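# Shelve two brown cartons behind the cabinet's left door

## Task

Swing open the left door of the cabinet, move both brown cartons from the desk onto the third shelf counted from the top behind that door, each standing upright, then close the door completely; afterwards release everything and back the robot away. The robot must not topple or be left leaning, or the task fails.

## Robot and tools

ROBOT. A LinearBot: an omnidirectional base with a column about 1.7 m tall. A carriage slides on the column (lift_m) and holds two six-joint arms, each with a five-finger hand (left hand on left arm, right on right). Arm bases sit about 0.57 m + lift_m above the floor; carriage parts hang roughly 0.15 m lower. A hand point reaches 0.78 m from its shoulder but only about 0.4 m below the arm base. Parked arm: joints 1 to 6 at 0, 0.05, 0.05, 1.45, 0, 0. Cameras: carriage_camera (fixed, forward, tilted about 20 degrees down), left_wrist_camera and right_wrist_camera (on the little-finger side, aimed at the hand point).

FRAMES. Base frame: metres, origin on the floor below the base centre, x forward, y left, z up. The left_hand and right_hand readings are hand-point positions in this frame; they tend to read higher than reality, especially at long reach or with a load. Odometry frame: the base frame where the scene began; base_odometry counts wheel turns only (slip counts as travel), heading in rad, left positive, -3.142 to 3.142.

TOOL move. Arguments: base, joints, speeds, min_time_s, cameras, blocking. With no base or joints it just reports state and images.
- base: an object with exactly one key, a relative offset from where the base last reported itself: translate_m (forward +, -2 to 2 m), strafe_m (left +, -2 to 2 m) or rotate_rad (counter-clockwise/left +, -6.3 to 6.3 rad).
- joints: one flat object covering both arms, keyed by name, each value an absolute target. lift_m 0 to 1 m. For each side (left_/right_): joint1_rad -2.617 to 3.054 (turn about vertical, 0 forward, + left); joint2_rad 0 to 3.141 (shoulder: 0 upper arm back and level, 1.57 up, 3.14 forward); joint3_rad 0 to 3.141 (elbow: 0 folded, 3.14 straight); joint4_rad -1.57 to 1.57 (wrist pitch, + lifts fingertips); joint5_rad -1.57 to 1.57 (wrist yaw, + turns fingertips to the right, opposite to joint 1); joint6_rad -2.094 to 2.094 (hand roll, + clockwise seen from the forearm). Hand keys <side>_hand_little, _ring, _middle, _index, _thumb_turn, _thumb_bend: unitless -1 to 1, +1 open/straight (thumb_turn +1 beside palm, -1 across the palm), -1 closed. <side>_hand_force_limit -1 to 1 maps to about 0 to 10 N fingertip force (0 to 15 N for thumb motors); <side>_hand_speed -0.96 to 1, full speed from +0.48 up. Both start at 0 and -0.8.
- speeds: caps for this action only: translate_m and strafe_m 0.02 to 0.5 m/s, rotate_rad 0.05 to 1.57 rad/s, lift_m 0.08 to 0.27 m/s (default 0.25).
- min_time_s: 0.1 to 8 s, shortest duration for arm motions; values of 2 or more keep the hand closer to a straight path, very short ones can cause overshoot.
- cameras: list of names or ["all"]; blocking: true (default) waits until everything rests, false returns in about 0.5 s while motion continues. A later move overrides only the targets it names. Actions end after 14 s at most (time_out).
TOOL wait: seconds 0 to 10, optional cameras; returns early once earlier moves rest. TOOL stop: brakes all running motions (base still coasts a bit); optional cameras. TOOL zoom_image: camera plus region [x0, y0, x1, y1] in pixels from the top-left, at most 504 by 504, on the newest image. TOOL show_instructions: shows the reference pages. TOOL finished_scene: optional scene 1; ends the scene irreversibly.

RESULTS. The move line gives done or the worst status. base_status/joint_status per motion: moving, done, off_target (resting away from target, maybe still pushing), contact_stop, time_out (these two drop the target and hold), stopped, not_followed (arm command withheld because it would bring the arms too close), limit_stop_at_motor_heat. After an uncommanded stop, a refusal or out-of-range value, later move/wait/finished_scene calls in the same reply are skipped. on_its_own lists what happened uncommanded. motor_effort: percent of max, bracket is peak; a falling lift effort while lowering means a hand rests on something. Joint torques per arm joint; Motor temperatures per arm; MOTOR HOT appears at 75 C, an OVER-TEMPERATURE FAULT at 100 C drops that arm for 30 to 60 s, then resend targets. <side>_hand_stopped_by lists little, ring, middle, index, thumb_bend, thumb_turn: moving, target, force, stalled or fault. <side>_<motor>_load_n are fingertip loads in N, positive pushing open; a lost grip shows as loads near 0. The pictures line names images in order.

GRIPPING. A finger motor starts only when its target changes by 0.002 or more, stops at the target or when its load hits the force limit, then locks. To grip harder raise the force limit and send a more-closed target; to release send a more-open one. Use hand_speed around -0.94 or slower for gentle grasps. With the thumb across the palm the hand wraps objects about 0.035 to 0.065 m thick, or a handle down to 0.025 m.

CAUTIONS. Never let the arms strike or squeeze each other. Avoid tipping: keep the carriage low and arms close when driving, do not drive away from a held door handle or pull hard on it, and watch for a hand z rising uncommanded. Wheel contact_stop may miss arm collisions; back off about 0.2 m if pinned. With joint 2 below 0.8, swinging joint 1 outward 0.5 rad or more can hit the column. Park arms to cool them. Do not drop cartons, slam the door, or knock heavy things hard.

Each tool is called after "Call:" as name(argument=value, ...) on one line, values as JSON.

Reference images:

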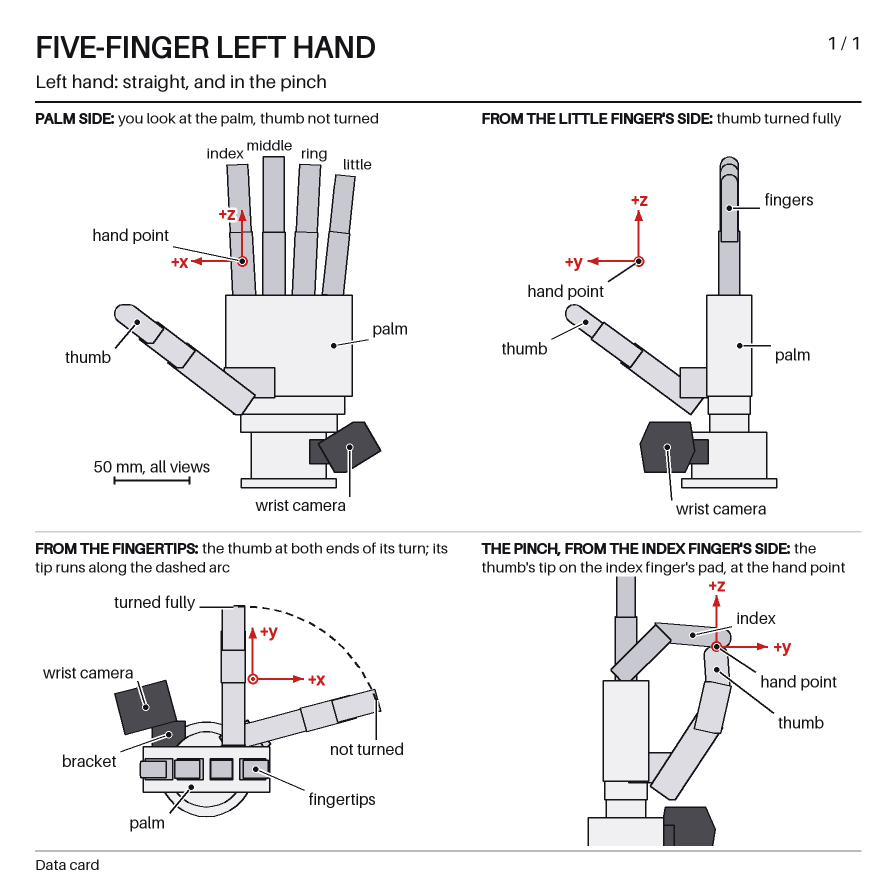

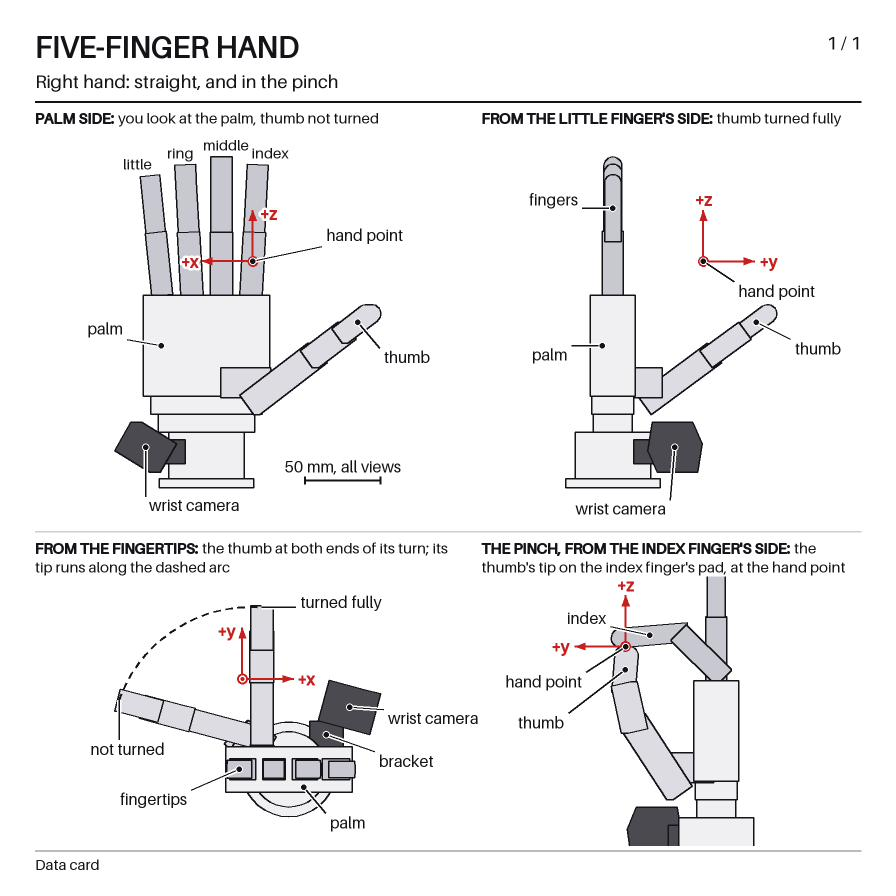

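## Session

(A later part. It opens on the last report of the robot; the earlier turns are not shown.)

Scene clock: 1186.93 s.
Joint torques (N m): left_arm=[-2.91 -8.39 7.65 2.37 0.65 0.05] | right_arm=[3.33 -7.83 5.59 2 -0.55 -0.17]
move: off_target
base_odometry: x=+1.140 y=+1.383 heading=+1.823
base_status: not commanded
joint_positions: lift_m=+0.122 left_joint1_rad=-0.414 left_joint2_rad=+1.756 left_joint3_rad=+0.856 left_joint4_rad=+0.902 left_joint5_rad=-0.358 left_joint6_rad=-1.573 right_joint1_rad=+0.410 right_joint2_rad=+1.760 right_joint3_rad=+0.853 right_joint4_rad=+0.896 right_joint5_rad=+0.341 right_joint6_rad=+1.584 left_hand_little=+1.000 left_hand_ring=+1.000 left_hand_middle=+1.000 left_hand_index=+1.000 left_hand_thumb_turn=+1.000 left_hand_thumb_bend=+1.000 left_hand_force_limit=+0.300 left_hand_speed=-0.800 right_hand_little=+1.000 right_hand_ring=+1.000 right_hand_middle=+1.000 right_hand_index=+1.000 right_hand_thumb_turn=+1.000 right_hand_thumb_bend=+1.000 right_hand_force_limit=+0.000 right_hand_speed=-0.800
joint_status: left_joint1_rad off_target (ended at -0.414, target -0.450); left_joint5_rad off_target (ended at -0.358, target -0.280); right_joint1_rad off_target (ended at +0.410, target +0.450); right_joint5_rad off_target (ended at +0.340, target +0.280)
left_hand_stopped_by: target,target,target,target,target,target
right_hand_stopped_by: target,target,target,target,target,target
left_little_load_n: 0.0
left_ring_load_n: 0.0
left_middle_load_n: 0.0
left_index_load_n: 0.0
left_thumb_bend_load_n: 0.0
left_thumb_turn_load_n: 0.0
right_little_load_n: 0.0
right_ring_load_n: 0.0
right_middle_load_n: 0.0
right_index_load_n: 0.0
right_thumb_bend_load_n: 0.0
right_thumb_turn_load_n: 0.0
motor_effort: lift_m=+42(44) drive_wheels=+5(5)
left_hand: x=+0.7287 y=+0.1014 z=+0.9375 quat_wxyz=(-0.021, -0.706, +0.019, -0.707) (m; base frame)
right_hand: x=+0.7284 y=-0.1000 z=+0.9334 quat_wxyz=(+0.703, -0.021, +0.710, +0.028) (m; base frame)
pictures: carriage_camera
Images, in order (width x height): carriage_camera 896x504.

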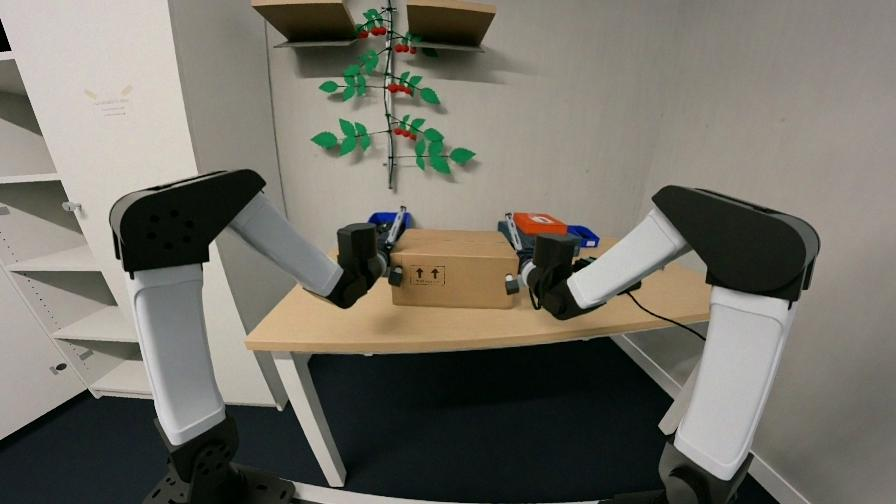

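Call:
move(joints={"left_joint1_rad": -0.53, "left_joint5_rad": -0.12, "right_joint1_rad": 0.53, "right_joint5_rad": 0.12}, min_time_s=2)

Call:
move(joints={"lift_m": 0.152}, speeds={"lift_m": 0.08}, cameras=["carriage_camera"])

Call:
zoom_image(camera="carriage_camera", region=[340, 180, 560, 340])

Scene clock: 1193.93 s.
Joint torques (N m): left_arm=[-8.24 -8.32 7.54 2.4 2.31 -0.04] | right_arm=[9.33 -7.94 5.63 1.98 -2.05 -0.16]
move: off_target
base_odometry: x=+1.140 y=+1.383 heading=+1.823
base_status: not commanded
joint_positions: lift_m=+0.122 left_joint1_rad=-0.429 left_joint2_rad=+1.756 left_joint3_rad=+0.856 left_joint4_rad=+0.902 left_joint5_rad=-0.376 left_joint6_rad=-1.570 right_joint1_rad=+0.418 right_joint2_rad=+1.760 right_joint3_rad=+0.853 right_joint4_rad=+0.896 right_joint5_rad=+0.347 right_joint6_rad=+1.584 left_hand_little=+1.000 left_hand_ring=+1.000 left_hand_middle=+1.000 left_hand_index=+1.000 left_hand_thumb_turn=+1.000 left_hand_thumb_bend=+1.000 left_hand_force_limit=+0.300 left_hand_speed=-0.800 right_hand_little=+1.000 right_hand_ring=+1.000 right_hand_middle=+1.000 right_hand_index=+1.000 right_hand_thumb_turn=+1.000 right_hand_thumb_bend=+1.000 right_hand_force_limit=+0.000 right_hand_speed=-0.800
joint_status: left_joint1_rad off_target (ended at -0.429, target -0.530); left_joint5_rad off_target (ended at -0.376, target -0.120); right_joint1_rad off_target (ended at +0.418, target +0.530); right_joint5_rad off_target (ended at +0.347, target +0.120)
left_hand_stopped_by: target,target,target,target,target,target
right_hand_stopped_by: target,target,target,target,target,target
left_little_load_n: 0.0
left_ring_load_n: 0.0
left_middle_load_n: 0.0
left_index_load_n: 0.0
left_thumb_bend_load_n: 0.0
left_thumb_turn_load_n: 0.0
right_little_load_n: 0.0
right_ring_load_n: 0.0
right_middle_load_n: 0.0
right_index_load_n: 0.0
right_thumb_bend_load_n: 0.0
right_thumb_turn_load_n: 0.0
motor_effort: lift_m=+42(44) drive_wheels=+5(6)
left_hand: x=+0.7267 y=+0.0969 z=+0.9373 quat_wxyz=(-0.019, -0.706, +0.019, -0.707) (m; base frame)
right_hand: x=+0.7272 y=-0.0972 z=+0.9334 quat_wxyz=(+0.703, -0.022, +0.710, +0.028) (m; base frame)
pictures: none

Scene clock: 1194.67 s.
Joint torques (N m): left_arm=[-8.02 -8.25 8.09 2.93 2.32 -0.01] | right_arm=[9.39 -7.83 6.13 2.44 -2.05 -0.21]
move: done
base_odometry: x=+1.140 y=+1.383 heading=+1.823
base_status: not commanded
joint_positions: lift_m=+0.152 left_joint1_rad=-0.432 left_joint2_rad=+1.756 left_joint3_rad=+0.851 left_joint4_rad=+0.847 left_joint5_rad=-0.376 left_joint6_rad=-1.570 right_joint1_rad=+0.418 right_joint2_rad=+1.760 right_joint3_rad=+0.846 right_joint4_rad=+0.851 right_joint5_rad=+0.347 right_joint6_rad=+1.584 left_hand_little=+1.000 left_hand_ring=+1.000 left_hand_middle=+1.000 left_hand_index=+1.000 left_hand_thumb_turn=+1.000 left_hand_thumb_bend=+1.000 left_hand_force_limit=+0.300 left_hand_speed=-0.800 right_hand_little=+1.000 right_hand_ring=+1.000 right_hand_middle=+1.000 right_hand_index=+1.000 right_hand_thumb_turn=+1.000 right_hand_thumb_bend=+1.000 right_hand_force_limit=+0.000 right_hand_speed=-0.800
joint_status: all done
left_hand_stopped_by: target,target,target,target,target,target
right_hand_stopped_by: target,target,target,target,target,target
left_little_load_n: 0.0
left_ring_load_n: 0.0
left_middle_load_n: 0.0
left_index_load_n: 0.0
left_thumb_bend_load_n: 0.0
left_thumb_turn_load_n: 0.0
right_little_load_n: 0.0
right_ring_load_n: 0.0
right_middle_load_n: 0.0
right_index_load_n: 0.0
right_thumb_bend_load_n: 0.0
right_thumb_turn_load_n: 0.0
motor_effort: lift_m=+44(52) drive_wheels=+5(6)
left_hand: x=+0.7267 y=+0.0956 z=+0.9494 quat_wxyz=(-0.011, -0.726, +0.028, -0.688) (m; base frame)
right_hand: x=+0.7272 y=-0.0973 z=+0.9470 quat_wxyz=(+0.685, -0.029, +0.727, +0.021) (m; base frame)
pictures: carriage_camera
Images, in order (width x height): carriage_camera 896x504.

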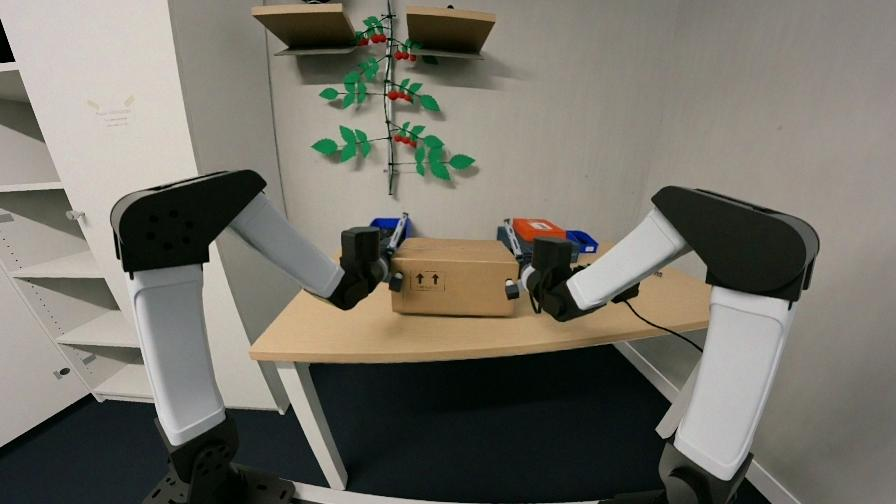

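Scaled by 2.291 from the camera's 896x504 image, which has a finer 1280x720 frame.

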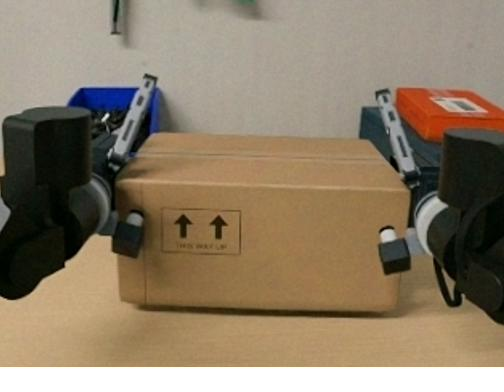

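Call:
move(joints={"lift_m": 0.2}, speeds={"lift_m": 0.08}, cameras=["carriage_camera"])

Call:
zoom_image(camera="carriage_camera", region=[340, 180, 560, 340])

Scene clock: 1198.00 s.
Joint torques (N m): left_arm=[-8.02 -8.25 8.24 3.28 2.34 -0.05] | right_arm=[9.21 -7.88 6.42 2.46 -2.04 -0.16]
move: done
base_odometry: x=+1.140 y=+1.383 heading=+1.823
base_status: not commanded
joint_positions: lift_m=+0.200 left_joint1_rad=-0.432 left_joint2_rad=+1.756 left_joint3_rad=+0.848 left_joint4_rad=+0.817 left_joint5_rad=-0.376 left_joint6_rad=-1.570 right_joint1_rad=+0.419 right_joint2_rad=+1.760 right_joint3_rad=+0.843 right_joint4_rad=+0.844 right_joint5_rad=+0.347 right_joint6_rad=+1.584 left_hand_little=+1.000 left_hand_ring=+1.000 left_hand_middle=+1.000 left_hand_index=+1.000 left_hand_thumb_turn=+1.000 left_hand_thumb_bend=+1.000 left_hand_force_limit=+0.300 left_hand_speed=-0.800 right_hand_little=+1.000 right_hand_ring=+1.000 right_hand_middle=+1.000 right_hand_index=+1.000 right_hand_thumb_turn=+1.000 right_hand_thumb_bend=+1.000 right_hand_force_limit=+0.000 right_hand_speed=-0.800
joint_status: all done
left_hand_stopped_by: target,target,target,target,target,target
right_hand_stopped_by: target,target,target,target,target,target
left_little_load_n: 0.0
left_ring_load_n: 0.0
left_middle_load_n: 0.0
left_index_load_n: -0.5
left_thumb_bend_load_n: 0.0
left_thumb_turn_load_n: 0.0
right_little_load_n: 0.0
right_ring_load_n: 0.0
right_middle_load_n: 0.0
right_index_load_n: 0.0
right_thumb_bend_load_n: 0.0
right_thumb_turn_load_n: 0.0
motor_effort: lift_m=+45(52) drive_wheels=+5(6)
left_hand: x=+0.7264 y=+0.0952 z=+0.9876 quat_wxyz=(-0.007, -0.736, +0.033, -0.676) (m; base frame)
right_hand: x=+0.7267 y=-0.0968 z=+0.9921 quat_wxyz=(+0.682, -0.030, +0.730, +0.020) (m; base frame)
pictures: carriage_camera
Images, in order (width x height): carriage_camera 896x504.

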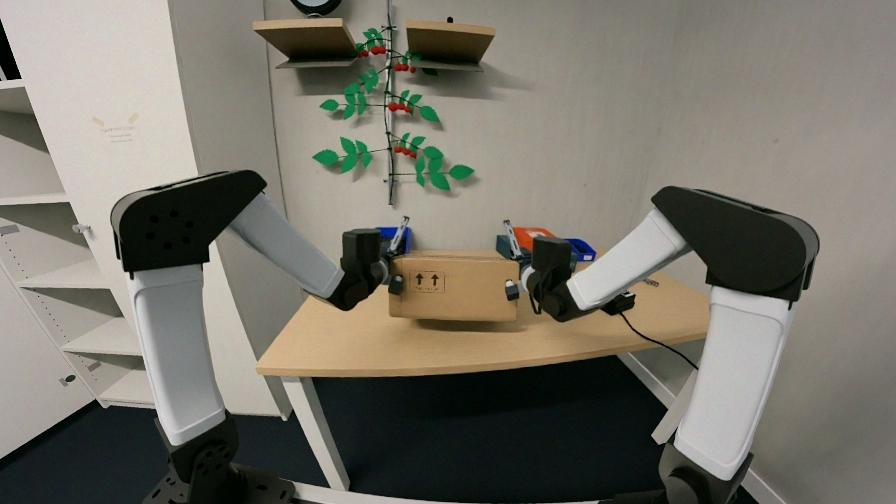

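Scaled by 2.291 from the camera's 896x504 image, which has a finer 1280x720 frame.

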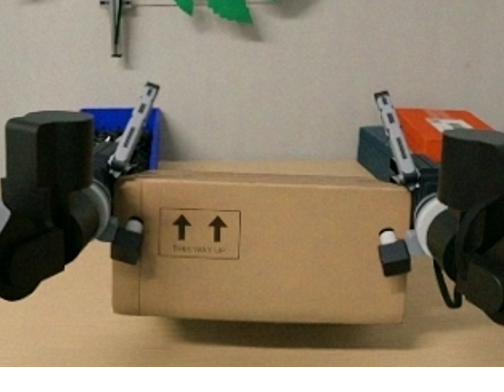

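Call:
move(joints={"lift_m": 0.13}, speeds={"lift_m": 0.08})

Call:
move(joints={"left_joint1_rad": -0.60, "left_joint5_rad": 0.03, "right_joint1_rad": 0.60, "right_joint5_rad": -0.03}, min_time_s=1.5, cameras=["carriage_camera"])

Call:
zoom_image(camera="carriage_camera", region=[340, 180, 560, 340])

Scene clock: 1208.77 s.
Joint torques (N m): left_arm=[-8.1 -8.18 8.46 2.46 2.36 -0.09] | right_arm=[9.35 -7.49 6.34 2 -2.13 -0.16]
Motor temperatures (°C): left_arm=[32 44 41 53 39 25] | right_arm=[32 40 42 54 33 29]
move: done
base_odometry: x=+1.140 y=+1.383 heading=+1.823
base_status: not commanded
joint_positions: lift_m=+0.130 left_joint1_rad=-0.434 left_joint2_rad=+1.756 left_joint3_rad=+0.848 left_joint4_rad=+0.895 left_joint5_rad=-0.377 left_joint6_rad=-1.570 right_joint1_rad=+0.419 right_joint2_rad=+1.755 right_joint3_rad=+0.843 right_joint4_rad=+0.900 right_joint5_rad=+0.354 right_joint6_rad=+1.584 left_hand_little=+1.000 left_hand_ring=+1.000 left_hand_middle=+1.000 left_hand_index=+1.000 left_hand_thumb_turn=+1.000 left_hand_thumb_bend=+1.000 left_hand_force_limit=+0.300 left_hand_speed=-0.800 right_hand_little=+1.000 right_hand_ring=+1.000 right_hand_middle=+1.000 right_hand_index=+1.000 right_hand_thumb_turn=+1.000 right_hand_thumb_bend=+1.000 right_hand_force_limit=+0.000 right_hand_speed=-0.800
joint_status: all done
left_hand_stopped_by: target,target,target,target,target,target
right_hand_stopped_by: target,target,target,target,target,target
left_little_load_n: 0.0
left_ring_load_n: 0.0
left_middle_load_n: 0.0
left_index_load_n: 0.0
left_thumb_bend_load_n: 0.0
left_thumb_turn_load_n: 0.0
right_little_load_n: 0.0
right_ring_load_n: 0.0
right_middle_load_n: 0.0
right_index_load_n: 0.0
right_thumb_bend_load_n: 0.0
right_thumb_turn_load_n: 0.0
motor_effort: lift_m=+43(45) drive_wheels=+5(6)
left_hand: x=+0.7249 y=+0.0949 z=+0.9394 quat_wxyz=(-0.018, -0.711, +0.023, -0.702) (m; base frame)
right_hand: x=+0.7257 y=-0.0988 z=+0.9400 quat_wxyz=(+0.703, -0.020, +0.711, +0.026) (m; base frame)
pictures: none

Scene clock: 1210.57 s.
Joint torques (N m): left_arm=[-13.24 -8.32 8.39 2.43 3.79 -0.06] | right_arm=[14.8 -7.45 6.35 1.95 -3.46 -0.17]
move: off_target
base_odometry: x=+1.140 y=+1.383 heading=+1.823
base_status: not commanded
joint_positions: lift_m=+0.130 left_joint1_rad=-0.442 left_joint2_rad=+1.756 left_joint3_rad=+0.848 left_joint4_rad=+0.895 left_joint5_rad=-0.379 left_joint6_rad=-1.568 right_joint1_rad=+0.425 right_joint2_rad=+1.755 right_joint3_rad=+0.843 right_joint4_rad=+0.900 right_joint5_rad=+0.354 right_joint6_rad=+1.584 left_hand_little=+1.000 left_hand_ring=+1.000 left_hand_middle=+1.000 left_hand_index=+1.000 left_hand_thumb_turn=+1.000 left_hand_thumb_bend=+1.000 left_hand_force_limit=+0.300 left_hand_speed=-0.800 right_hand_little=+1.000 right_hand_ring=+1.000 right_hand_middle=+1.000 right_hand_index=+1.000 right_hand_thumb_turn=+1.000 right_hand_thumb_bend=+1.000 right_hand_force_limit=+0.000 right_hand_speed=-0.800
joint_status: left_joint1_rad off_target (ended at -0.442, target -0.600); left_joint5_rad off_target (ended at -0.379, target +0.030); right_joint1_rad off_target (ended at +0.425, target +0.600); right_joint5_rad off_target (ended at +0.354, target -0.030)
left_hand_stopped_by: target,target,target,target,target,target
right_hand_stopped_by: target,target,target,target,target,target
left_little_load_n: 0.0
left_ring_load_n: 0.0
left_middle_load_n: 0.0
left_index_load_n: 0.0
left_thumb_bend_load_n: 0.0
left_thumb_turn_load_n: 0.0
right_little_load_n: 0.0
right_ring_load_n: 0.0
right_middle_load_n: 0.0
right_index_load_n: 0.0
right_thumb_bend_load_n: 0.0
right_thumb_turn_load_n: 0.0
motor_effort: lift_m=+44(45) drive_wheels=+5(5)
left_hand: x=+0.7233 y=+0.0912 z=+0.9393 quat_wxyz=(-0.020, -0.711, +0.025, -0.702) (m; base frame)
right_hand: x=+0.7246 y=-0.0962 z=+0.9400 quat_wxyz=(+0.703, -0.022, +0.711, +0.028) (m; base frame)
pictures: carriage_camera
Images, in order (width x height): carriage_camera 896x504.

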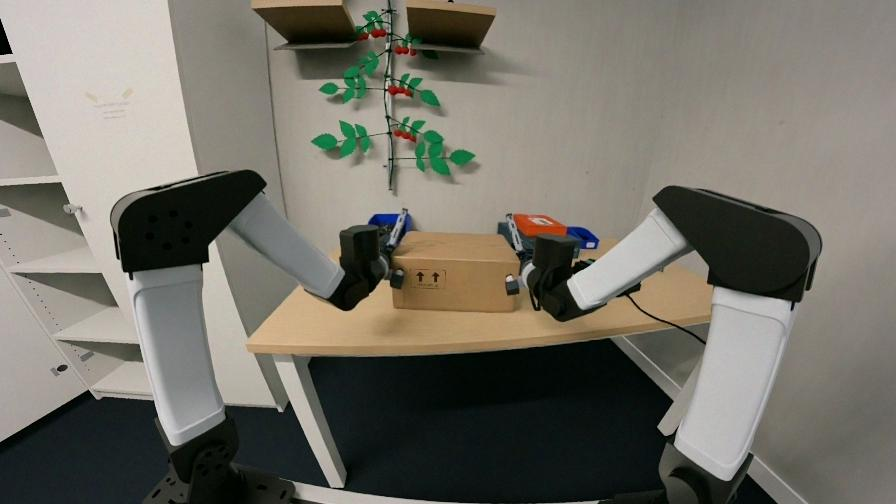

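Scaled by 2.291 from the camera's 896x504 image, which has a finer 1280x720 frame.

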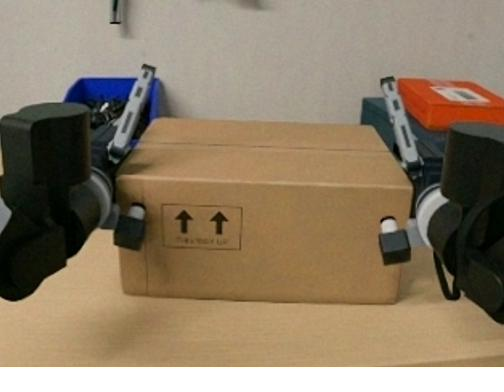

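Call:
move(joints={"lift_m":0.25,"left_joint4_rad":0.97,"right_joint4_rad":0.97}, speeds={"lift_m":0.08}, min_time_s=1.5, cameras=["carriage_camera"])

Scene clock: 1233.47 s.
Joint torques (N m): left_arm=[-13.12 -8.38 9.46 3.67 3.69 -0.04] | right_arm=[14.65 -7.53 7.23 2.85 -3.45 -0.13]
Motor temperatures (°C): left_arm=[40 44 41 50 53 25] | right_arm=[40 40 42 53 44 29]
move: off_target
base_odometry: x=+1.140 y=+1.383 heading=+1.823
base_status: not commanded
joint_positions: lift_m=+0.250 left_joint1_rad=-0.445 left_joint2_rad=+1.756 left_joint3_rad=+0.835 left_joint4_rad=+0.852 left_joint5_rad=-0.372 left_joint6_rad=-1.567 right_joint1_rad=+0.426 right_joint2_rad=+1.755 right_joint3_rad=+0.831 right_joint4_rad=+0.872 right_joint5_rad=+0.354 right_joint6_rad=+1.580 left_hand_little=+1.000 left_hand_ring=+1.000 left_hand_middle=+1.000 left_hand_index=+1.000 left_hand_thumb_turn=+1.000 left_hand_thumb_bend=+1.000 left_hand_force_limit=+0.300 left_hand_speed=-0.800 right_hand_little=+1.000 right_hand_ring=+1.000 right_hand_middle=+1.000 right_hand_index=+1.000 right_hand_thumb_turn=+1.000 right_hand_thumb_bend=+1.000 right_hand_force_limit=+0.000 right_hand_speed=-0.800
joint_status: left_joint4_rad off_target (ended at +0.852, target +0.970); right_joint4_rad off_target (ended at +0.871, target +0.970); the others done
left_hand_stopped_by: target,target,target,target,target,target
right_hand_stopped_by: target,target,target,target,target,target
left_little_load_n: 0.0
left_ring_load_n: -0.5
left_middle_load_n: 0.0
left_index_load_n: 0.0
left_thumb_bend_load_n: 0.0
left_thumb_turn_load_n: 0.0
right_little_load_n: 0.0
right_ring_load_n: 0.0
right_middle_load_n: 0.0
right_index_load_n: 0.0
right_thumb_bend_load_n: 0.0
right_thumb_turn_load_n: 0.0
motor_effort: lift_m=+46(52) drive_wheels=+4(6)
left_hand: x=+0.7213 y=+0.0888 z=+1.0410 quat_wxyz=(-0.015, -0.729, +0.037, -0.684) (m; base frame)
right_hand: x=+0.7232 y=-0.0957 z=+1.0462 quat_wxyz=(+0.689, -0.029, +0.724, +0.022) (m; base frame)
pictures: carriage_camera
Images, in order (width x height): carriage_camera 896x504.

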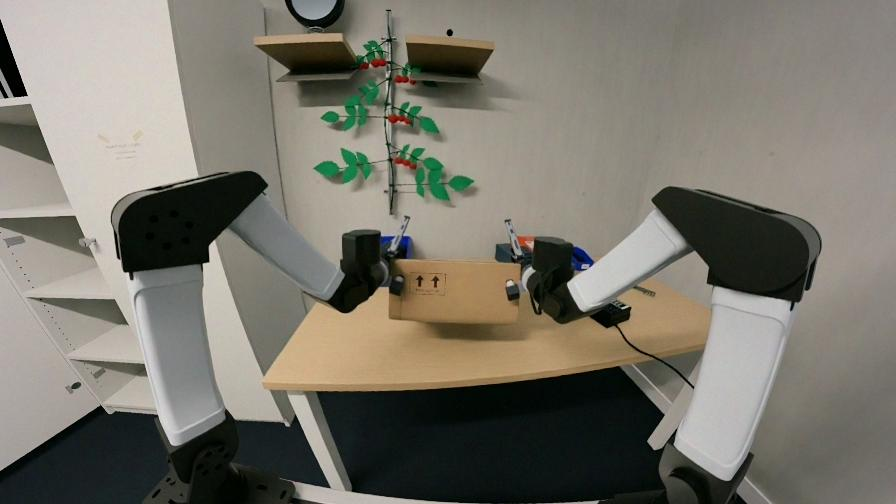

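Call:
move(base={"translate_m":-0.4}, speeds={"translate_m":0.12}, cameras=["carriage_camera"])

Call:
move(base={"rotate_rad":0.087}, speeds={"rotate_rad":0.15}, cameras=[])

Scene clock: 1239.57 s.
Joint torques (N m): left_arm=[-13.24 -8.06 9.62 3.68 3.67 -0.06] | right_arm=[14.69 -7.6 7.24 2.85 -3.47 -0.12]
Motor temperatures (°C): left_arm=[41 44 41 52 55 25] | right_arm=[41 40 42 56 45 29]
move: done
base_odometry: x=+1.240 y=+0.996 heading=+1.823
base_status: done
joint_positions: lift_m=+0.250 left_joint1_rad=-0.445 left_joint2_rad=+1.756 left_joint3_rad=+0.835 left_joint4_rad=+0.851 left_joint5_rad=-0.372 left_joint6_rad=-1.567 right_joint1_rad=+0.426 right_joint2_rad=+1.755 right_joint3_rad=+0.831 right_joint4_rad=+0.872 right_joint5_rad=+0.354 right_joint6_rad=+1.579 left_hand_little=+1.000 left_hand_ring=+1.000 left_hand_middle=+1.000 left_hand_index=+1.000 left_hand_thumb_turn=+1.000 left_hand_thumb_bend=+1.000 left_hand_force_limit=+0.300 left_hand_speed=-0.800 right_hand_little=+1.000 right_hand_ring=+1.000 right_hand_middle=+1.000 right_hand_index=+1.000 right_hand_thumb_turn=+1.000 right_hand_thumb_bend=+1.000 right_hand_force_limit=+0.000 right_hand_speed=-0.800
joint_status: not commanded
left_hand_stopped_by: target,target,target,target,target,target
right_hand_stopped_by: target,target,target,target,target,target
left_little_load_n: 0.0
left_ring_load_n: 0.0
left_middle_load_n: 0.0
left_index_load_n: 0.0
left_thumb_bend_load_n: 0.0
left_thumb_turn_load_n: 0.0
right_little_load_n: 0.0
right_ring_load_n: 0.0
right_middle_load_n: 0.0
right_index_load_n: 0.0
right_thumb_bend_load_n: 0.0
right_thumb_turn_load_n: 0.0
motor_effort: lift_m=+45(46) drive_wheels=-3(17)
left_hand: x=+0.7213 y=+0.0887 z=+1.0409 quat_wxyz=(-0.015, -0.729, +0.037, -0.684) (m; base frame)
right_hand: x=+0.7232 y=-0.0956 z=+1.0461 quat_wxyz=(+0.689, -0.030, +0.724, +0.021) (m; base frame)
pictures: carriage_camera
Images, in order (width x height): carriage_camera 896x504.

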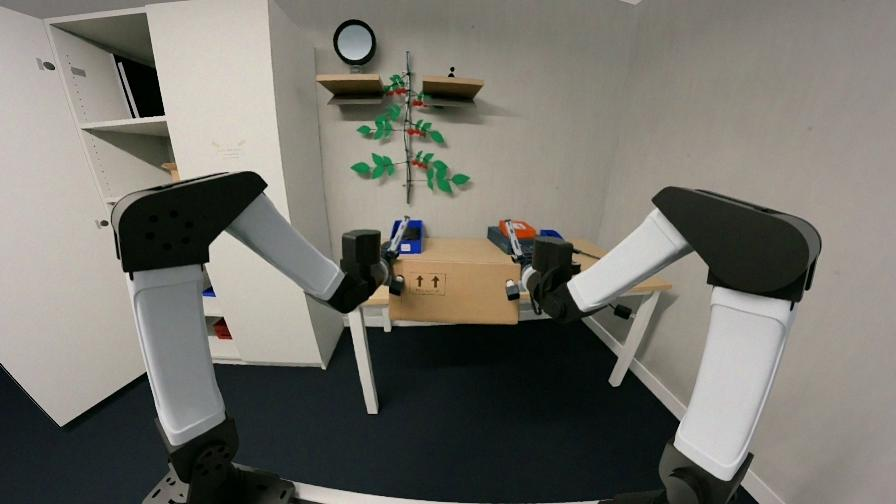

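Scene clock: 1240.63 s.
Joint torques (N m): left_arm=[-13.33 -8.16 9.83 3.66 3.69 -0.01] | right_arm=[14.63 -7.42 7.15 2.86 -3.48 -0.12]
Motor temperatures (°C): left_arm=[41 44 41 52 56 25] | right_arm=[41 40 42 56 46 29]
move: done
base_odometry: x=+1.240 y=+0.996 heading=+1.909
base_status: done
joint_positions: lift_m=+0.250 left_joint1_rad=-0.445 left_joint2_rad=+1.756 left_joint3_rad=+0.835 left_joint4_rad=+0.851 left_joint5_rad=-0.372 left_joint6_rad=-1.567 right_joint1_rad=+0.426 right_joint2_rad=+1.755 right_joint3_rad=+0.831 right_joint4_rad=+0.872 right_joint5_rad=+0.354 right_joint6_rad=+1.579 left_hand_little=+1.000 left_hand_ring=+1.000 left_hand_middle=+1.000 left_hand_index=+1.000 left_hand_thumb_turn=+1.000 left_hand_thumb_bend=+1.000 left_hand_force_limit=+0.300 left_hand_speed=-0.800 right_hand_little=+1.000 right_hand_ring=+1.000 right_hand_middle=+1.000 right_hand_index=+1.000 right_hand_thumb_turn=+1.000 right_hand_thumb_bend=+1.000 right_hand_force_limit=+0.000 right_hand_speed=-0.800
joint_status: not commanded
left_hand_stopped_by: target,target,target,target,target,target
right_hand_stopped_by: target,target,target,target,target,target
left_little_load_n: 0.0
left_ring_load_n: 0.0
left_middle_load_n: 0.0
left_index_load_n: 0.0
left_thumb_bend_load_n: 0.0
left_thumb_turn_load_n: 0.0
right_little_load_n: 0.0
right_ring_load_n: 0.0
right_middle_load_n: 0.0
right_index_load_n: 0.0
right_thumb_bend_load_n: -0.5
right_thumb_turn_load_n: 0.0
motor_effort: lift_m=+45(46) drive_wheels=-6(9)
left_hand: x=+0.7213 y=+0.0887 z=+1.0409 quat_wxyz=(-0.015, -0.729, +0.037, -0.684) (m; base frame)
right_hand: x=+0.7232 y=-0.0956 z=+1.0461 quat_wxyz=(+0.689, -0.030, +0.724, +0.021) (m; base frame)
pictures: none
No camera images: "cameras" was empty.

Call:
move(base={"strafe_m":1.42}, speeds={"strafe_m":0.25}, cameras=["carriage_camera"])

Scene clock: 1252.27 s.
Joint torques (N m): left_arm=[-13.11 -8.23 9.85 3.66 3.72 -0.07] | right_arm=[14.67 -7.3 7.27 2.87 -3.42 -0.1]
Motor temperatures (°C): left_arm=[43 44 42 54 59 25] | right_arm=[43 40 42 59 48 29]
move: done
base_odometry: x=-0.099 y=+0.524 heading=+1.910
base_status: done
joint_positions: lift_m=+0.250 left_joint1_rad=-0.445 left_joint2_rad=+1.756 left_joint3_rad=+0.835 left_joint4_rad=+0.850 left_joint5_rad=-0.371 left_joint6_rad=-1.567 right_joint1_rad=+0.426 right_joint2_rad=+1.755 right_joint3_rad=+0.831 right_joint4_rad=+0.872 right_joint5_rad=+0.354 right_joint6_rad=+1.579 left_hand_little=+1.000 left_hand_ring=+1.000 left_hand_middle=+1.000 left_hand_index=+1.000 left_hand_thumb_turn=+1.000 left_hand_thumb_bend=+1.000 left_hand_force_limit=+0.300 left_hand_speed=-0.800 right_hand_little=+1.000 right_hand_ring=+1.000 right_hand_middle=+1.000 right_hand_index=+1.000 right_hand_thumb_turn=+1.000 right_hand_thumb_bend=+1.000 right_hand_force_limit=+0.000 right_hand_speed=-0.800
joint_status: not commanded
left_hand_stopped_by: target,target,target,target,target,target
right_hand_stopped_by: target,target,target,target,target,target
left_little_load_n: 0.0
left_ring_load_n: 0.0
left_middle_load_n: 0.0
left_index_load_n: 0.0
left_thumb_bend_load_n: 0.0
left_thumb_turn_load_n: 0.0
right_little_load_n: 0.0
right_ring_load_n: 0.0
right_middle_load_n: 0.0
right_index_load_n: 0.0
right_thumb_bend_load_n: 0.0
right_thumb_turn_load_n: 0.0
motor_effort: lift_m=+45(47) drive_wheels=-3(16)
left_hand: x=+0.7213 y=+0.0887 z=+1.0407 quat_wxyz=(-0.015, -0.729, +0.038, -0.683) (m; base frame)
right_hand: x=+0.7232 y=-0.0956 z=+1.0462 quat_wxyz=(+0.689, -0.030, +0.723, +0.021) (m; base frame)
pictures: carriage_camera
Images, in order (width x height): carriage_camera 896x504.

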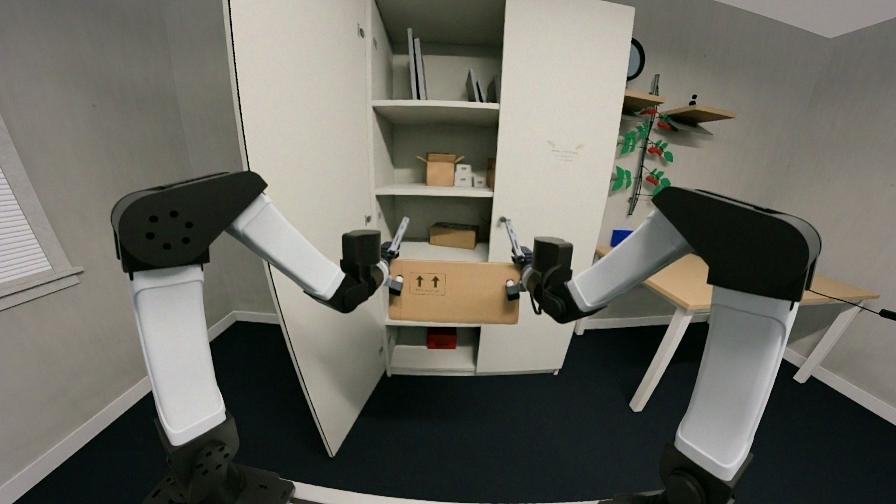

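Call:
zoom_image(camera="carriage_camera", region=[340, 180, 580, 350])

Scaled by 2.100 from the camera's 896x504 image, which has a finer 1280x720 frame.

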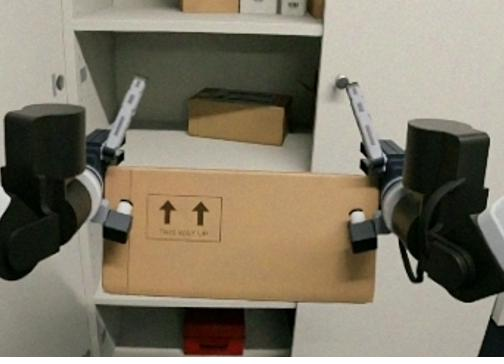

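Call:
move(joints={"left_joint4_rad":1.15,"right_joint4_rad":1.13}, min_time_s=3, cameras=["carriage_camera"])

Scene clock: 1290.37 s.
Joint torques (N m): left_arm=[-12.97 -8.16 9.55 3.47 3.8 -0.47] | right_arm=[14.71 -7.41 7.24 2.62 -3.53 0.27]
Motor temperatures (°C): left_arm=[48 44 43 58 67 25] | right_arm=[47 40 43 63 54 29]
move: off_target
base_odometry: x=-0.099 y=+0.524 heading=+1.910
base_status: not commanded
joint_positions: lift_m=+0.250 left_joint1_rad=-0.446 left_joint2_rad=+1.756 left_joint3_rad=+0.835 left_joint4_rad=+1.040 left_joint5_rad=-0.375 left_joint6_rad=-1.527 right_joint1_rad=+0.426 right_joint2_rad=+1.755 right_joint3_rad=+0.831 right_joint4_rad=+1.049 right_joint5_rad=+0.358 right_joint6_rad=+1.547 left_hand_little=+1.000 left_hand_ring=+1.000 left_hand_middle=+1.000 left_hand_index=+1.000 left_hand_thumb_turn=+1.000 left_hand_thumb_bend=+1.000 left_hand_force_limit=+0.300 left_hand_speed=-0.800 right_hand_little=+1.000 right_hand_ring=+1.000 right_hand_middle=+1.000 right_hand_index=+1.000 right_hand_thumb_turn=+1.000 right_hand_thumb_bend=+1.000 right_hand_force_limit=+0.000 right_hand_speed=-0.800
joint_status: left_joint4_rad off_target (ended at +1.040, target +1.150); right_joint4_rad off_target (ended at +1.049, target +1.130)
left_hand_stopped_by: target,target,target,target,target,target
right_hand_stopped_by: target,target,target,target,target,target
left_little_load_n: 0.0
left_ring_load_n: 0.0
left_middle_load_n: 0.0
left_index_load_n: 0.0
left_thumb_bend_load_n: 0.0
left_thumb_turn_load_n: 0.0
right_little_load_n: 0.0
right_ring_load_n: 0.0
right_middle_load_n: 0.0
right_index_load_n: 0.0
right_thumb_bend_load_n: 0.0
right_thumb_turn_load_n: 0.0
motor_effort: lift_m=+45(46) drive_wheels=-3(4)
left_hand: x=+0.7153 y=+0.0910 z=+1.0907 quat_wxyz=(-0.025, -0.666, +0.023, -0.745) (m; base frame)
right_hand: x=+0.7170 y=-0.0983 z=+1.0932 quat_wxyz=(+0.747, -0.015, +0.664, +0.032) (m; base frame)
pictures: carriage_camera
Images, in order (width x height): carriage_camera 896x504.

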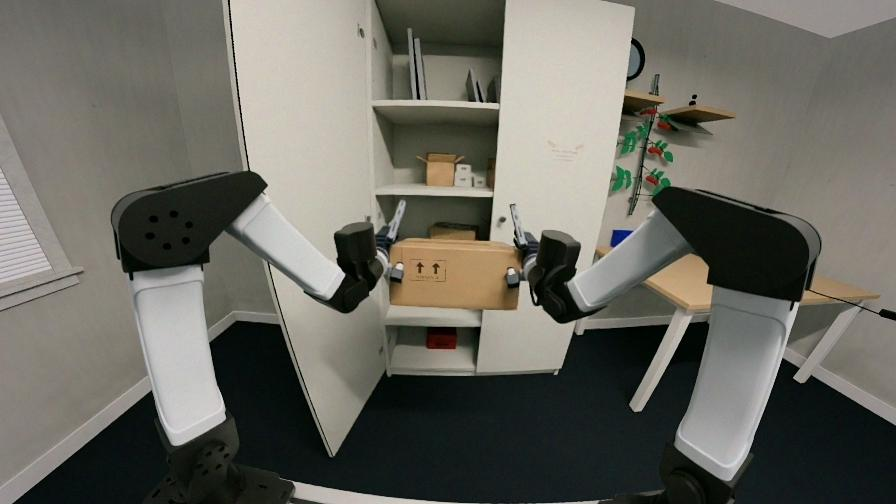

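Call:
move(base={"translate_m":0.4}, joints={"lift_m":0.22}, speeds={"translate_m":0.12,"lift_m":0.08}, cameras=["carriage_camera"])

Scene clock: 1299.30 s.
Joint torques (N m): left_arm=[-13.15 -7.94 10.92 3.29 3.8 -0.48] | right_arm=[12.25 -5.49 11.04 2.11 -3.97 0.61]
Motor temperatures (°C): left_arm=[48 44 44 60 70 25] | right_arm=[48 39 44 62 56 29]
move: done
base_odometry: x=-0.232 y=+0.901 heading=+1.910
base_status: done
joint_positions: lift_m=+0.220 left_joint1_rad=-0.446 left_joint2_rad=+1.756 left_joint3_rad=+0.821 left_joint4_rad=+1.058 left_joint5_rad=-0.369 left_joint6_rad=-1.523 right_joint1_rad=+0.455 right_joint2_rad=+1.737 right_joint3_rad=+0.778 right_joint4_rad=+1.105 right_joint5_rad=+0.408 right_joint6_rad=+1.521 left_hand_little=+1.000 left_hand_ring=+1.000 left_hand_middle=+1.000 left_hand_index=+1.000 left_hand_thumb_turn=+1.000 left_hand_thumb_bend=+1.000 left_hand_force_limit=+0.300 left_hand_speed=-0.800 right_hand_little=+1.000 right_hand_ring=+1.000 right_hand_middle=+0.999 right_hand_index=+1.000 right_hand_thumb_turn=+1.000 right_hand_thumb_bend=+1.000 right_hand_force_limit=+0.000 right_hand_speed=-0.800
joint_status: all done
left_hand_stopped_by: target,target,target,target,target,target
right_hand_stopped_by: target,target,target,target,target,target
left_little_load_n: 0.0
left_ring_load_n: 0.0
left_middle_load_n: 0.0
left_index_load_n: 0.0
left_thumb_bend_load_n: 0.0
left_thumb_turn_load_n: 0.0
right_little_load_n: 0.0
right_ring_load_n: 0.0
right_middle_load_n: -13.0
right_index_load_n: 0.0
right_thumb_bend_load_n: 0.0
right_thumb_turn_load_n: 0.0
on_its_own: right_joint1_rad moved +0.029 toward your old target +0.600; right_joint4_rad moved +0.056 to your old target +1.130
motor_effort: lift_m=+47(48) drive_wheels=+12(16)
left_hand: x=+0.7126 y=+0.0908 z=+1.0586 quat_wxyz=(-0.026, -0.665, +0.026, -0.746) (m; base frame)
right_hand: x=+0.7040 y=-0.0983 z=+1.0612 quat_wxyz=(+0.753, -0.011, +0.658, +0.020) (m; base frame)
pictures: carriage_camera
Images, in order (width x height): carriage_camera 896x504.

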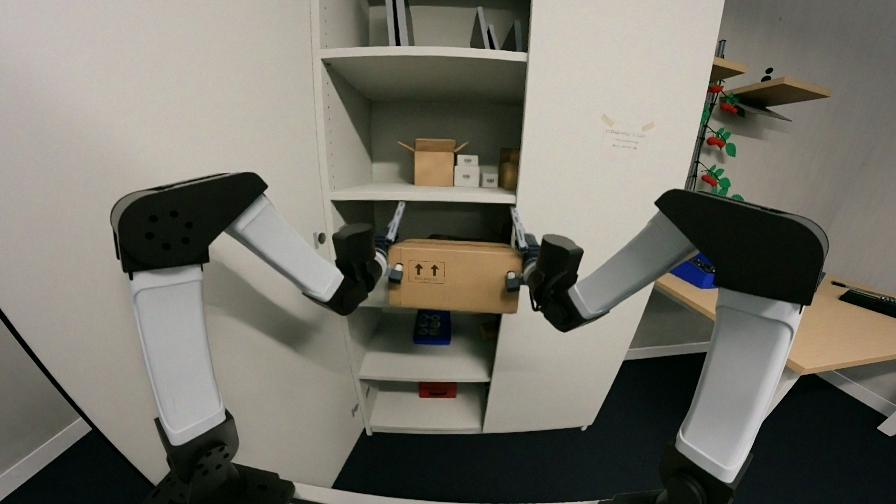

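Call:
move(base={"translate_m":-0.03}, speeds={"translate_m":0.06}, cameras=[])

Call:
move(base={"strafe_m":0.075}, speeds={"strafe_m":0.08}, cameras=["carriage_camera"])

Scene clock: 1307.10 s.
Joint torques (N m): left_arm=[-12.96 -8.08 10.86 3.38 3.62 -0.39] | right_arm=[12.63 -5.68 10.18 2.29 -3.96 0.42]
Motor temperatures (°C): left_arm=[49 44 45 61 71 25] | right_arm=[47 38 47 59 59 29]
move: done
base_odometry: x=-0.222 y=+0.872 heading=+1.910
base_status: done
joint_positions: lift_m=+0.220 left_joint1_rad=-0.446 left_joint2_rad=+1.756 left_joint3_rad=+0.821 left_joint4_rad=+1.058 left_joint5_rad=-0.361 left_joint6_rad=-1.533 right_joint1_rad=+0.449 right_joint2_rad=+1.737 right_joint3_rad=+0.790 right_joint4_rad=+1.084 right_joint5_rad=+0.404 right_joint6_rad=+1.533 left_hand_little=+1.000 left_hand_ring=+1.000 left_hand_middle=+1.000 left_hand_index=+1.000 left_hand_thumb_turn=+1.000 left_hand_thumb_bend=+1.000 left_hand_force_limit=+0.300 left_hand_speed=-0.800 right_hand_little=+1.000 right_hand_ring=+1.000 right_hand_middle=+1.000 right_hand_index=+1.000 right_hand_thumb_turn=+1.000 right_hand_thumb_bend=+1.000 right_hand_force_limit=+0.000 right_hand_speed=-0.800
joint_status: not commanded
left_hand_stopped_by: target,target,target,target,target,target
right_hand_stopped_by: target,target,target,target,target,target
left_little_load_n: 0.0
left_ring_load_n: 0.0
left_middle_load_n: 0.0
left_index_load_n: 0.0
left_thumb_bend_load_n: 0.0
left_thumb_turn_load_n: 0.0
right_little_load_n: 0.0
right_ring_load_n: 0.0
right_middle_load_n: 0.0
right_index_load_n: 0.0
right_thumb_bend_load_n: 0.0
right_thumb_turn_load_n: 0.0
motor_effort: lift_m=+45(47) drive_wheels=-4(17)
left_hand: x=+0.7120 y=+0.0895 z=+1.0591 quat_wxyz=(-0.033, -0.665, +0.026, -0.746) (m; base frame)
right_hand: x=+0.7074 y=-0.0995 z=+1.0615 quat_wxyz=(+0.750, -0.008, +0.661, +0.022) (m; base frame)
pictures: none
No camera images: "cameras" was empty.

Scene clock: 1308.67 s.
Joint torques (N m): left_arm=[-13.08 -8.03 10.95 3.36 3.63 -0.41] | right_arm=[12.74 -5.7 10.28 2.31 -3.93 0.41]
Motor temperatures (°C): left_arm=[49 44 45 61 71 25] | right_arm=[47 38 48 59 59 29]
move: done
base_odometry: x=-0.293 y=+0.848 heading=+1.910
base_status: done
joint_positions: lift_m=+0.220 left_joint1_rad=-0.446 left_joint2_rad=+1.756 left_joint3_rad=+0.821 left_joint4_rad=+1.057 left_joint5_rad=-0.361 left_joint6_rad=-1.533 right_joint1_rad=+0.448 right_joint2_rad=+1.737 right_joint3_rad=+0.790 right_joint4_rad=+1.083 right_joint5_rad=+0.403 right_joint6_rad=+1.533 left_hand_little=+1.000 left_hand_ring=+1.000 left_hand_middle=+1.000 left_hand_index=+1.000 left_hand_thumb_turn=+1.000 left_hand_thumb_bend=+1.000 left_hand_force_limit=+0.300 left_hand_speed=-0.800 right_hand_little=+1.000 right_hand_ring=+1.000 right_hand_middle=+1.000 right_hand_index=+1.000 right_hand_thumb_turn=+1.000 right_hand_thumb_bend=+1.000 right_hand_force_limit=+0.000 right_hand_speed=-0.800
joint_status: not commanded
left_hand_stopped_by: target,target,target,target,target,target
right_hand_stopped_by: target,target,target,target,target,target
left_little_load_n: 0.5
left_ring_load_n: 0.0
left_middle_load_n: 0.0
left_index_load_n: 0.0
left_thumb_bend_load_n: 0.0
left_thumb_turn_load_n: 0.0
right_little_load_n: 0.0
right_ring_load_n: 0.5
right_middle_load_n: 0.0
right_index_load_n: 0.0
right_thumb_bend_load_n: 0.0
right_thumb_turn_load_n: 0.0
motor_effort: lift_m=+46(48) drive_wheels=-3(14)
left_hand: x=+0.7120 y=+0.0895 z=+1.0590 quat_wxyz=(-0.033, -0.665, +0.026, -0.746) (m; base frame)
right_hand: x=+0.7076 y=-0.0998 z=+1.0614 quat_wxyz=(+0.750, -0.008, +0.661, +0.022) (m; base frame)
pictures: carriage_camera
Images, in order (width x height): carriage_camera 896x504.

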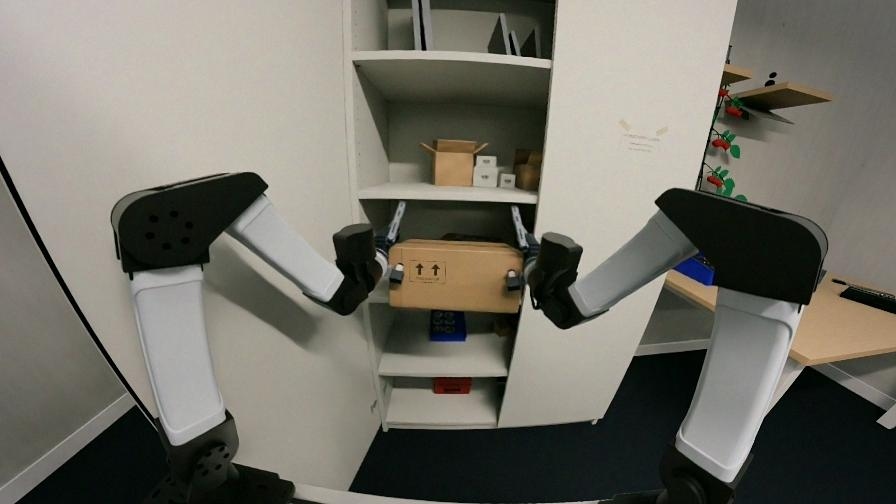

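Call:
move(base={"translate_m":0.1}, speeds={"translate_m":0.06}, cameras=["carriage_camera"])

Scene clock: 1313.90 s.
Joint torques (N m): left_arm=[-13.18 -8.09 10.95 3.35 3.66 -0.4] | right_arm=[12.74 -5.7 10.13 2.33 -3.94 0.39]
Motor temperatures (°C): left_arm=[49 44 45 61 72 25] | right_arm=[47 38 49 58 61 29]
move: done
base_odometry: x=-0.327 y=+0.942 heading=+1.911
base_status: done
joint_positions: lift_m=+0.220 left_joint1_rad=-0.446 left_joint2_rad=+1.756 left_joint3_rad=+0.821 left_joint4_rad=+1.054 left_joint5_rad=-0.361 left_joint6_rad=-1.534 right_joint1_rad=+0.448 right_joint2_rad=+1.737 right_joint3_rad=+0.790 right_joint4_rad=+1.080 right_joint5_rad=+0.403 right_joint6_rad=+1.534 left_hand_little=+1.000 left_hand_ring=+1.000 left_hand_middle=+1.000 left_hand_index=+1.000 left_hand_thumb_turn=+1.000 left_hand_thumb_bend=+1.000 left_hand_force_limit=+0.300 left_hand_speed=-0.800 right_hand_little=+1.000 right_hand_ring=+1.000 right_hand_middle=+1.000 right_hand_index=+1.000 right_hand_thumb_turn=+1.000 right_hand_thumb_bend=+1.000 right_hand_force_limit=+0.000 right_hand_speed=-0.800
joint_status: not commanded
left_hand_stopped_by: target,target,target,target,target,target
right_hand_stopped_by: target,target,target,target,target,target
left_little_load_n: 0.0
left_ring_load_n: 0.0
left_middle_load_n: 0.0
left_index_load_n: 0.0
left_thumb_bend_load_n: 0.0
left_thumb_turn_load_n: 0.0
right_little_load_n: 0.0
right_ring_load_n: -0.5
right_middle_load_n: 0.0
right_index_load_n: 0.0
right_thumb_bend_load_n: 0.0
right_thumb_turn_load_n: 0.0
motor_effort: lift_m=+46(48) drive_wheels=+5(11)
left_hand: x=+0.7122 y=+0.0894 z=+1.0581 quat_wxyz=(-0.033, -0.666, +0.026, -0.744) (m; base frame)
right_hand: x=+0.7078 y=-0.0997 z=+1.0605 quat_wxyz=(+0.749, -0.009, +0.663, +0.022) (m; base frame)
pictures: carriage_camera
Images, in order (width x height): carriage_camera 896x504.

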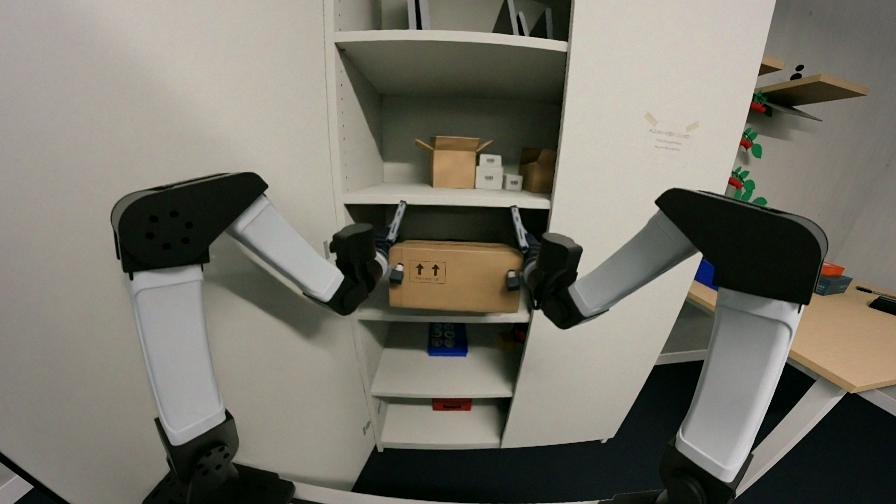

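Call:
move(joints={"lift_m":0.155}, speeds={"lift_m":0.08}, cameras=["carriage_camera"])

Scene clock: 1316.77 s.
Joint torques (N m): left_arm=[-13.26 -8.05 10.93 2.62 3.68 -0.59] | right_arm=[12.7 -5.64 9.55 1.85 -3.9 0.67]
Motor temperatures (°C): left_arm=[49 44 46 61 72 25] | right_arm=[47 38 49 58 62 29]
move: done
base_odometry: x=-0.327 y=+0.942 heading=+1.911
base_status: not commanded
joint_positions: lift_m=+0.155 left_joint1_rad=-0.446 left_joint2_rad=+1.756 left_joint3_rad=+0.821 left_joint4_rad=+1.119 left_joint5_rad=-0.361 left_joint6_rad=-1.510 right_joint1_rad=+0.448 right_joint2_rad=+1.737 right_joint3_rad=+0.800 right_joint4_rad=+1.128 right_joint5_rad=+0.397 right_joint6_rad=+1.515 left_hand_little=+1.000 left_hand_ring=+1.000 left_hand_middle=+1.000 left_hand_index=+1.000 left_hand_thumb_turn=+1.000 left_hand_thumb_bend=+1.000 left_hand_force_limit=+0.300 left_hand_speed=-0.800 right_hand_little=+1.000 right_hand_ring=+1.000 right_hand_middle=+1.000 right_hand_index=+1.000 right_hand_thumb_turn=+1.000 right_hand_thumb_bend=+1.000 right_hand_force_limit=+0.000 right_hand_speed=-0.800
joint_status: all done
left_hand_stopped_by: target,target,target,target,target,target
right_hand_stopped_by: target,target,target,target,target,target
left_little_load_n: 0.0
left_ring_load_n: 0.0
left_middle_load_n: 0.0
left_index_load_n: 0.0
left_thumb_bend_load_n: 0.0
left_thumb_turn_load_n: 0.0
right_little_load_n: 0.0
right_ring_load_n: 0.0
right_middle_load_n: 0.0
right_index_load_n: 0.0
right_thumb_bend_load_n: 0.0
right_thumb_turn_load_n: 0.0
on_its_own: left_joint4_rad moved +0.066 to your old target +1.150
motor_effort: lift_m=+46(46) drive_wheels=+5(5)
left_hand: x=+0.7083 y=+0.0907 z=+1.0095 quat_wxyz=(-0.032, -0.643, +0.024, -0.765) (m; base frame)
right_hand: x=+0.7052 y=-0.0990 z=+1.0120 quat_wxyz=(+0.766, -0.008, +0.642, +0.024) (m; base frame)
pictures: carriage_camera
Images, in order (width x height): carriage_camera 896x504.

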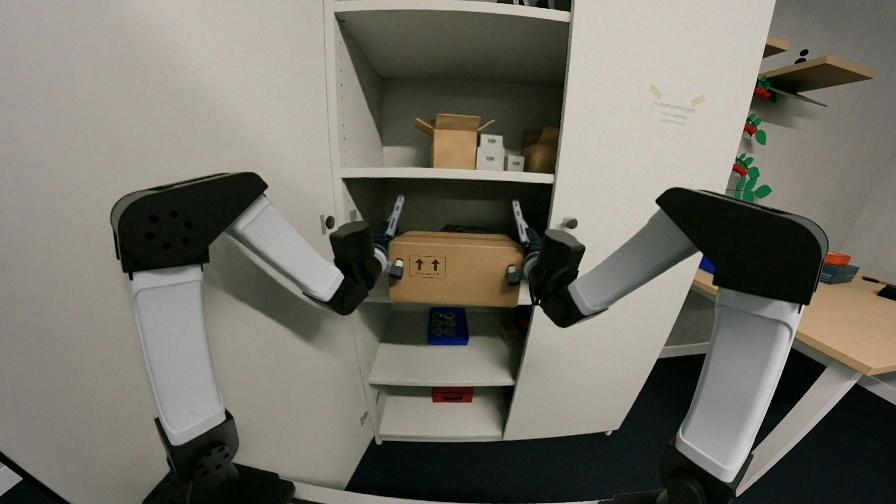

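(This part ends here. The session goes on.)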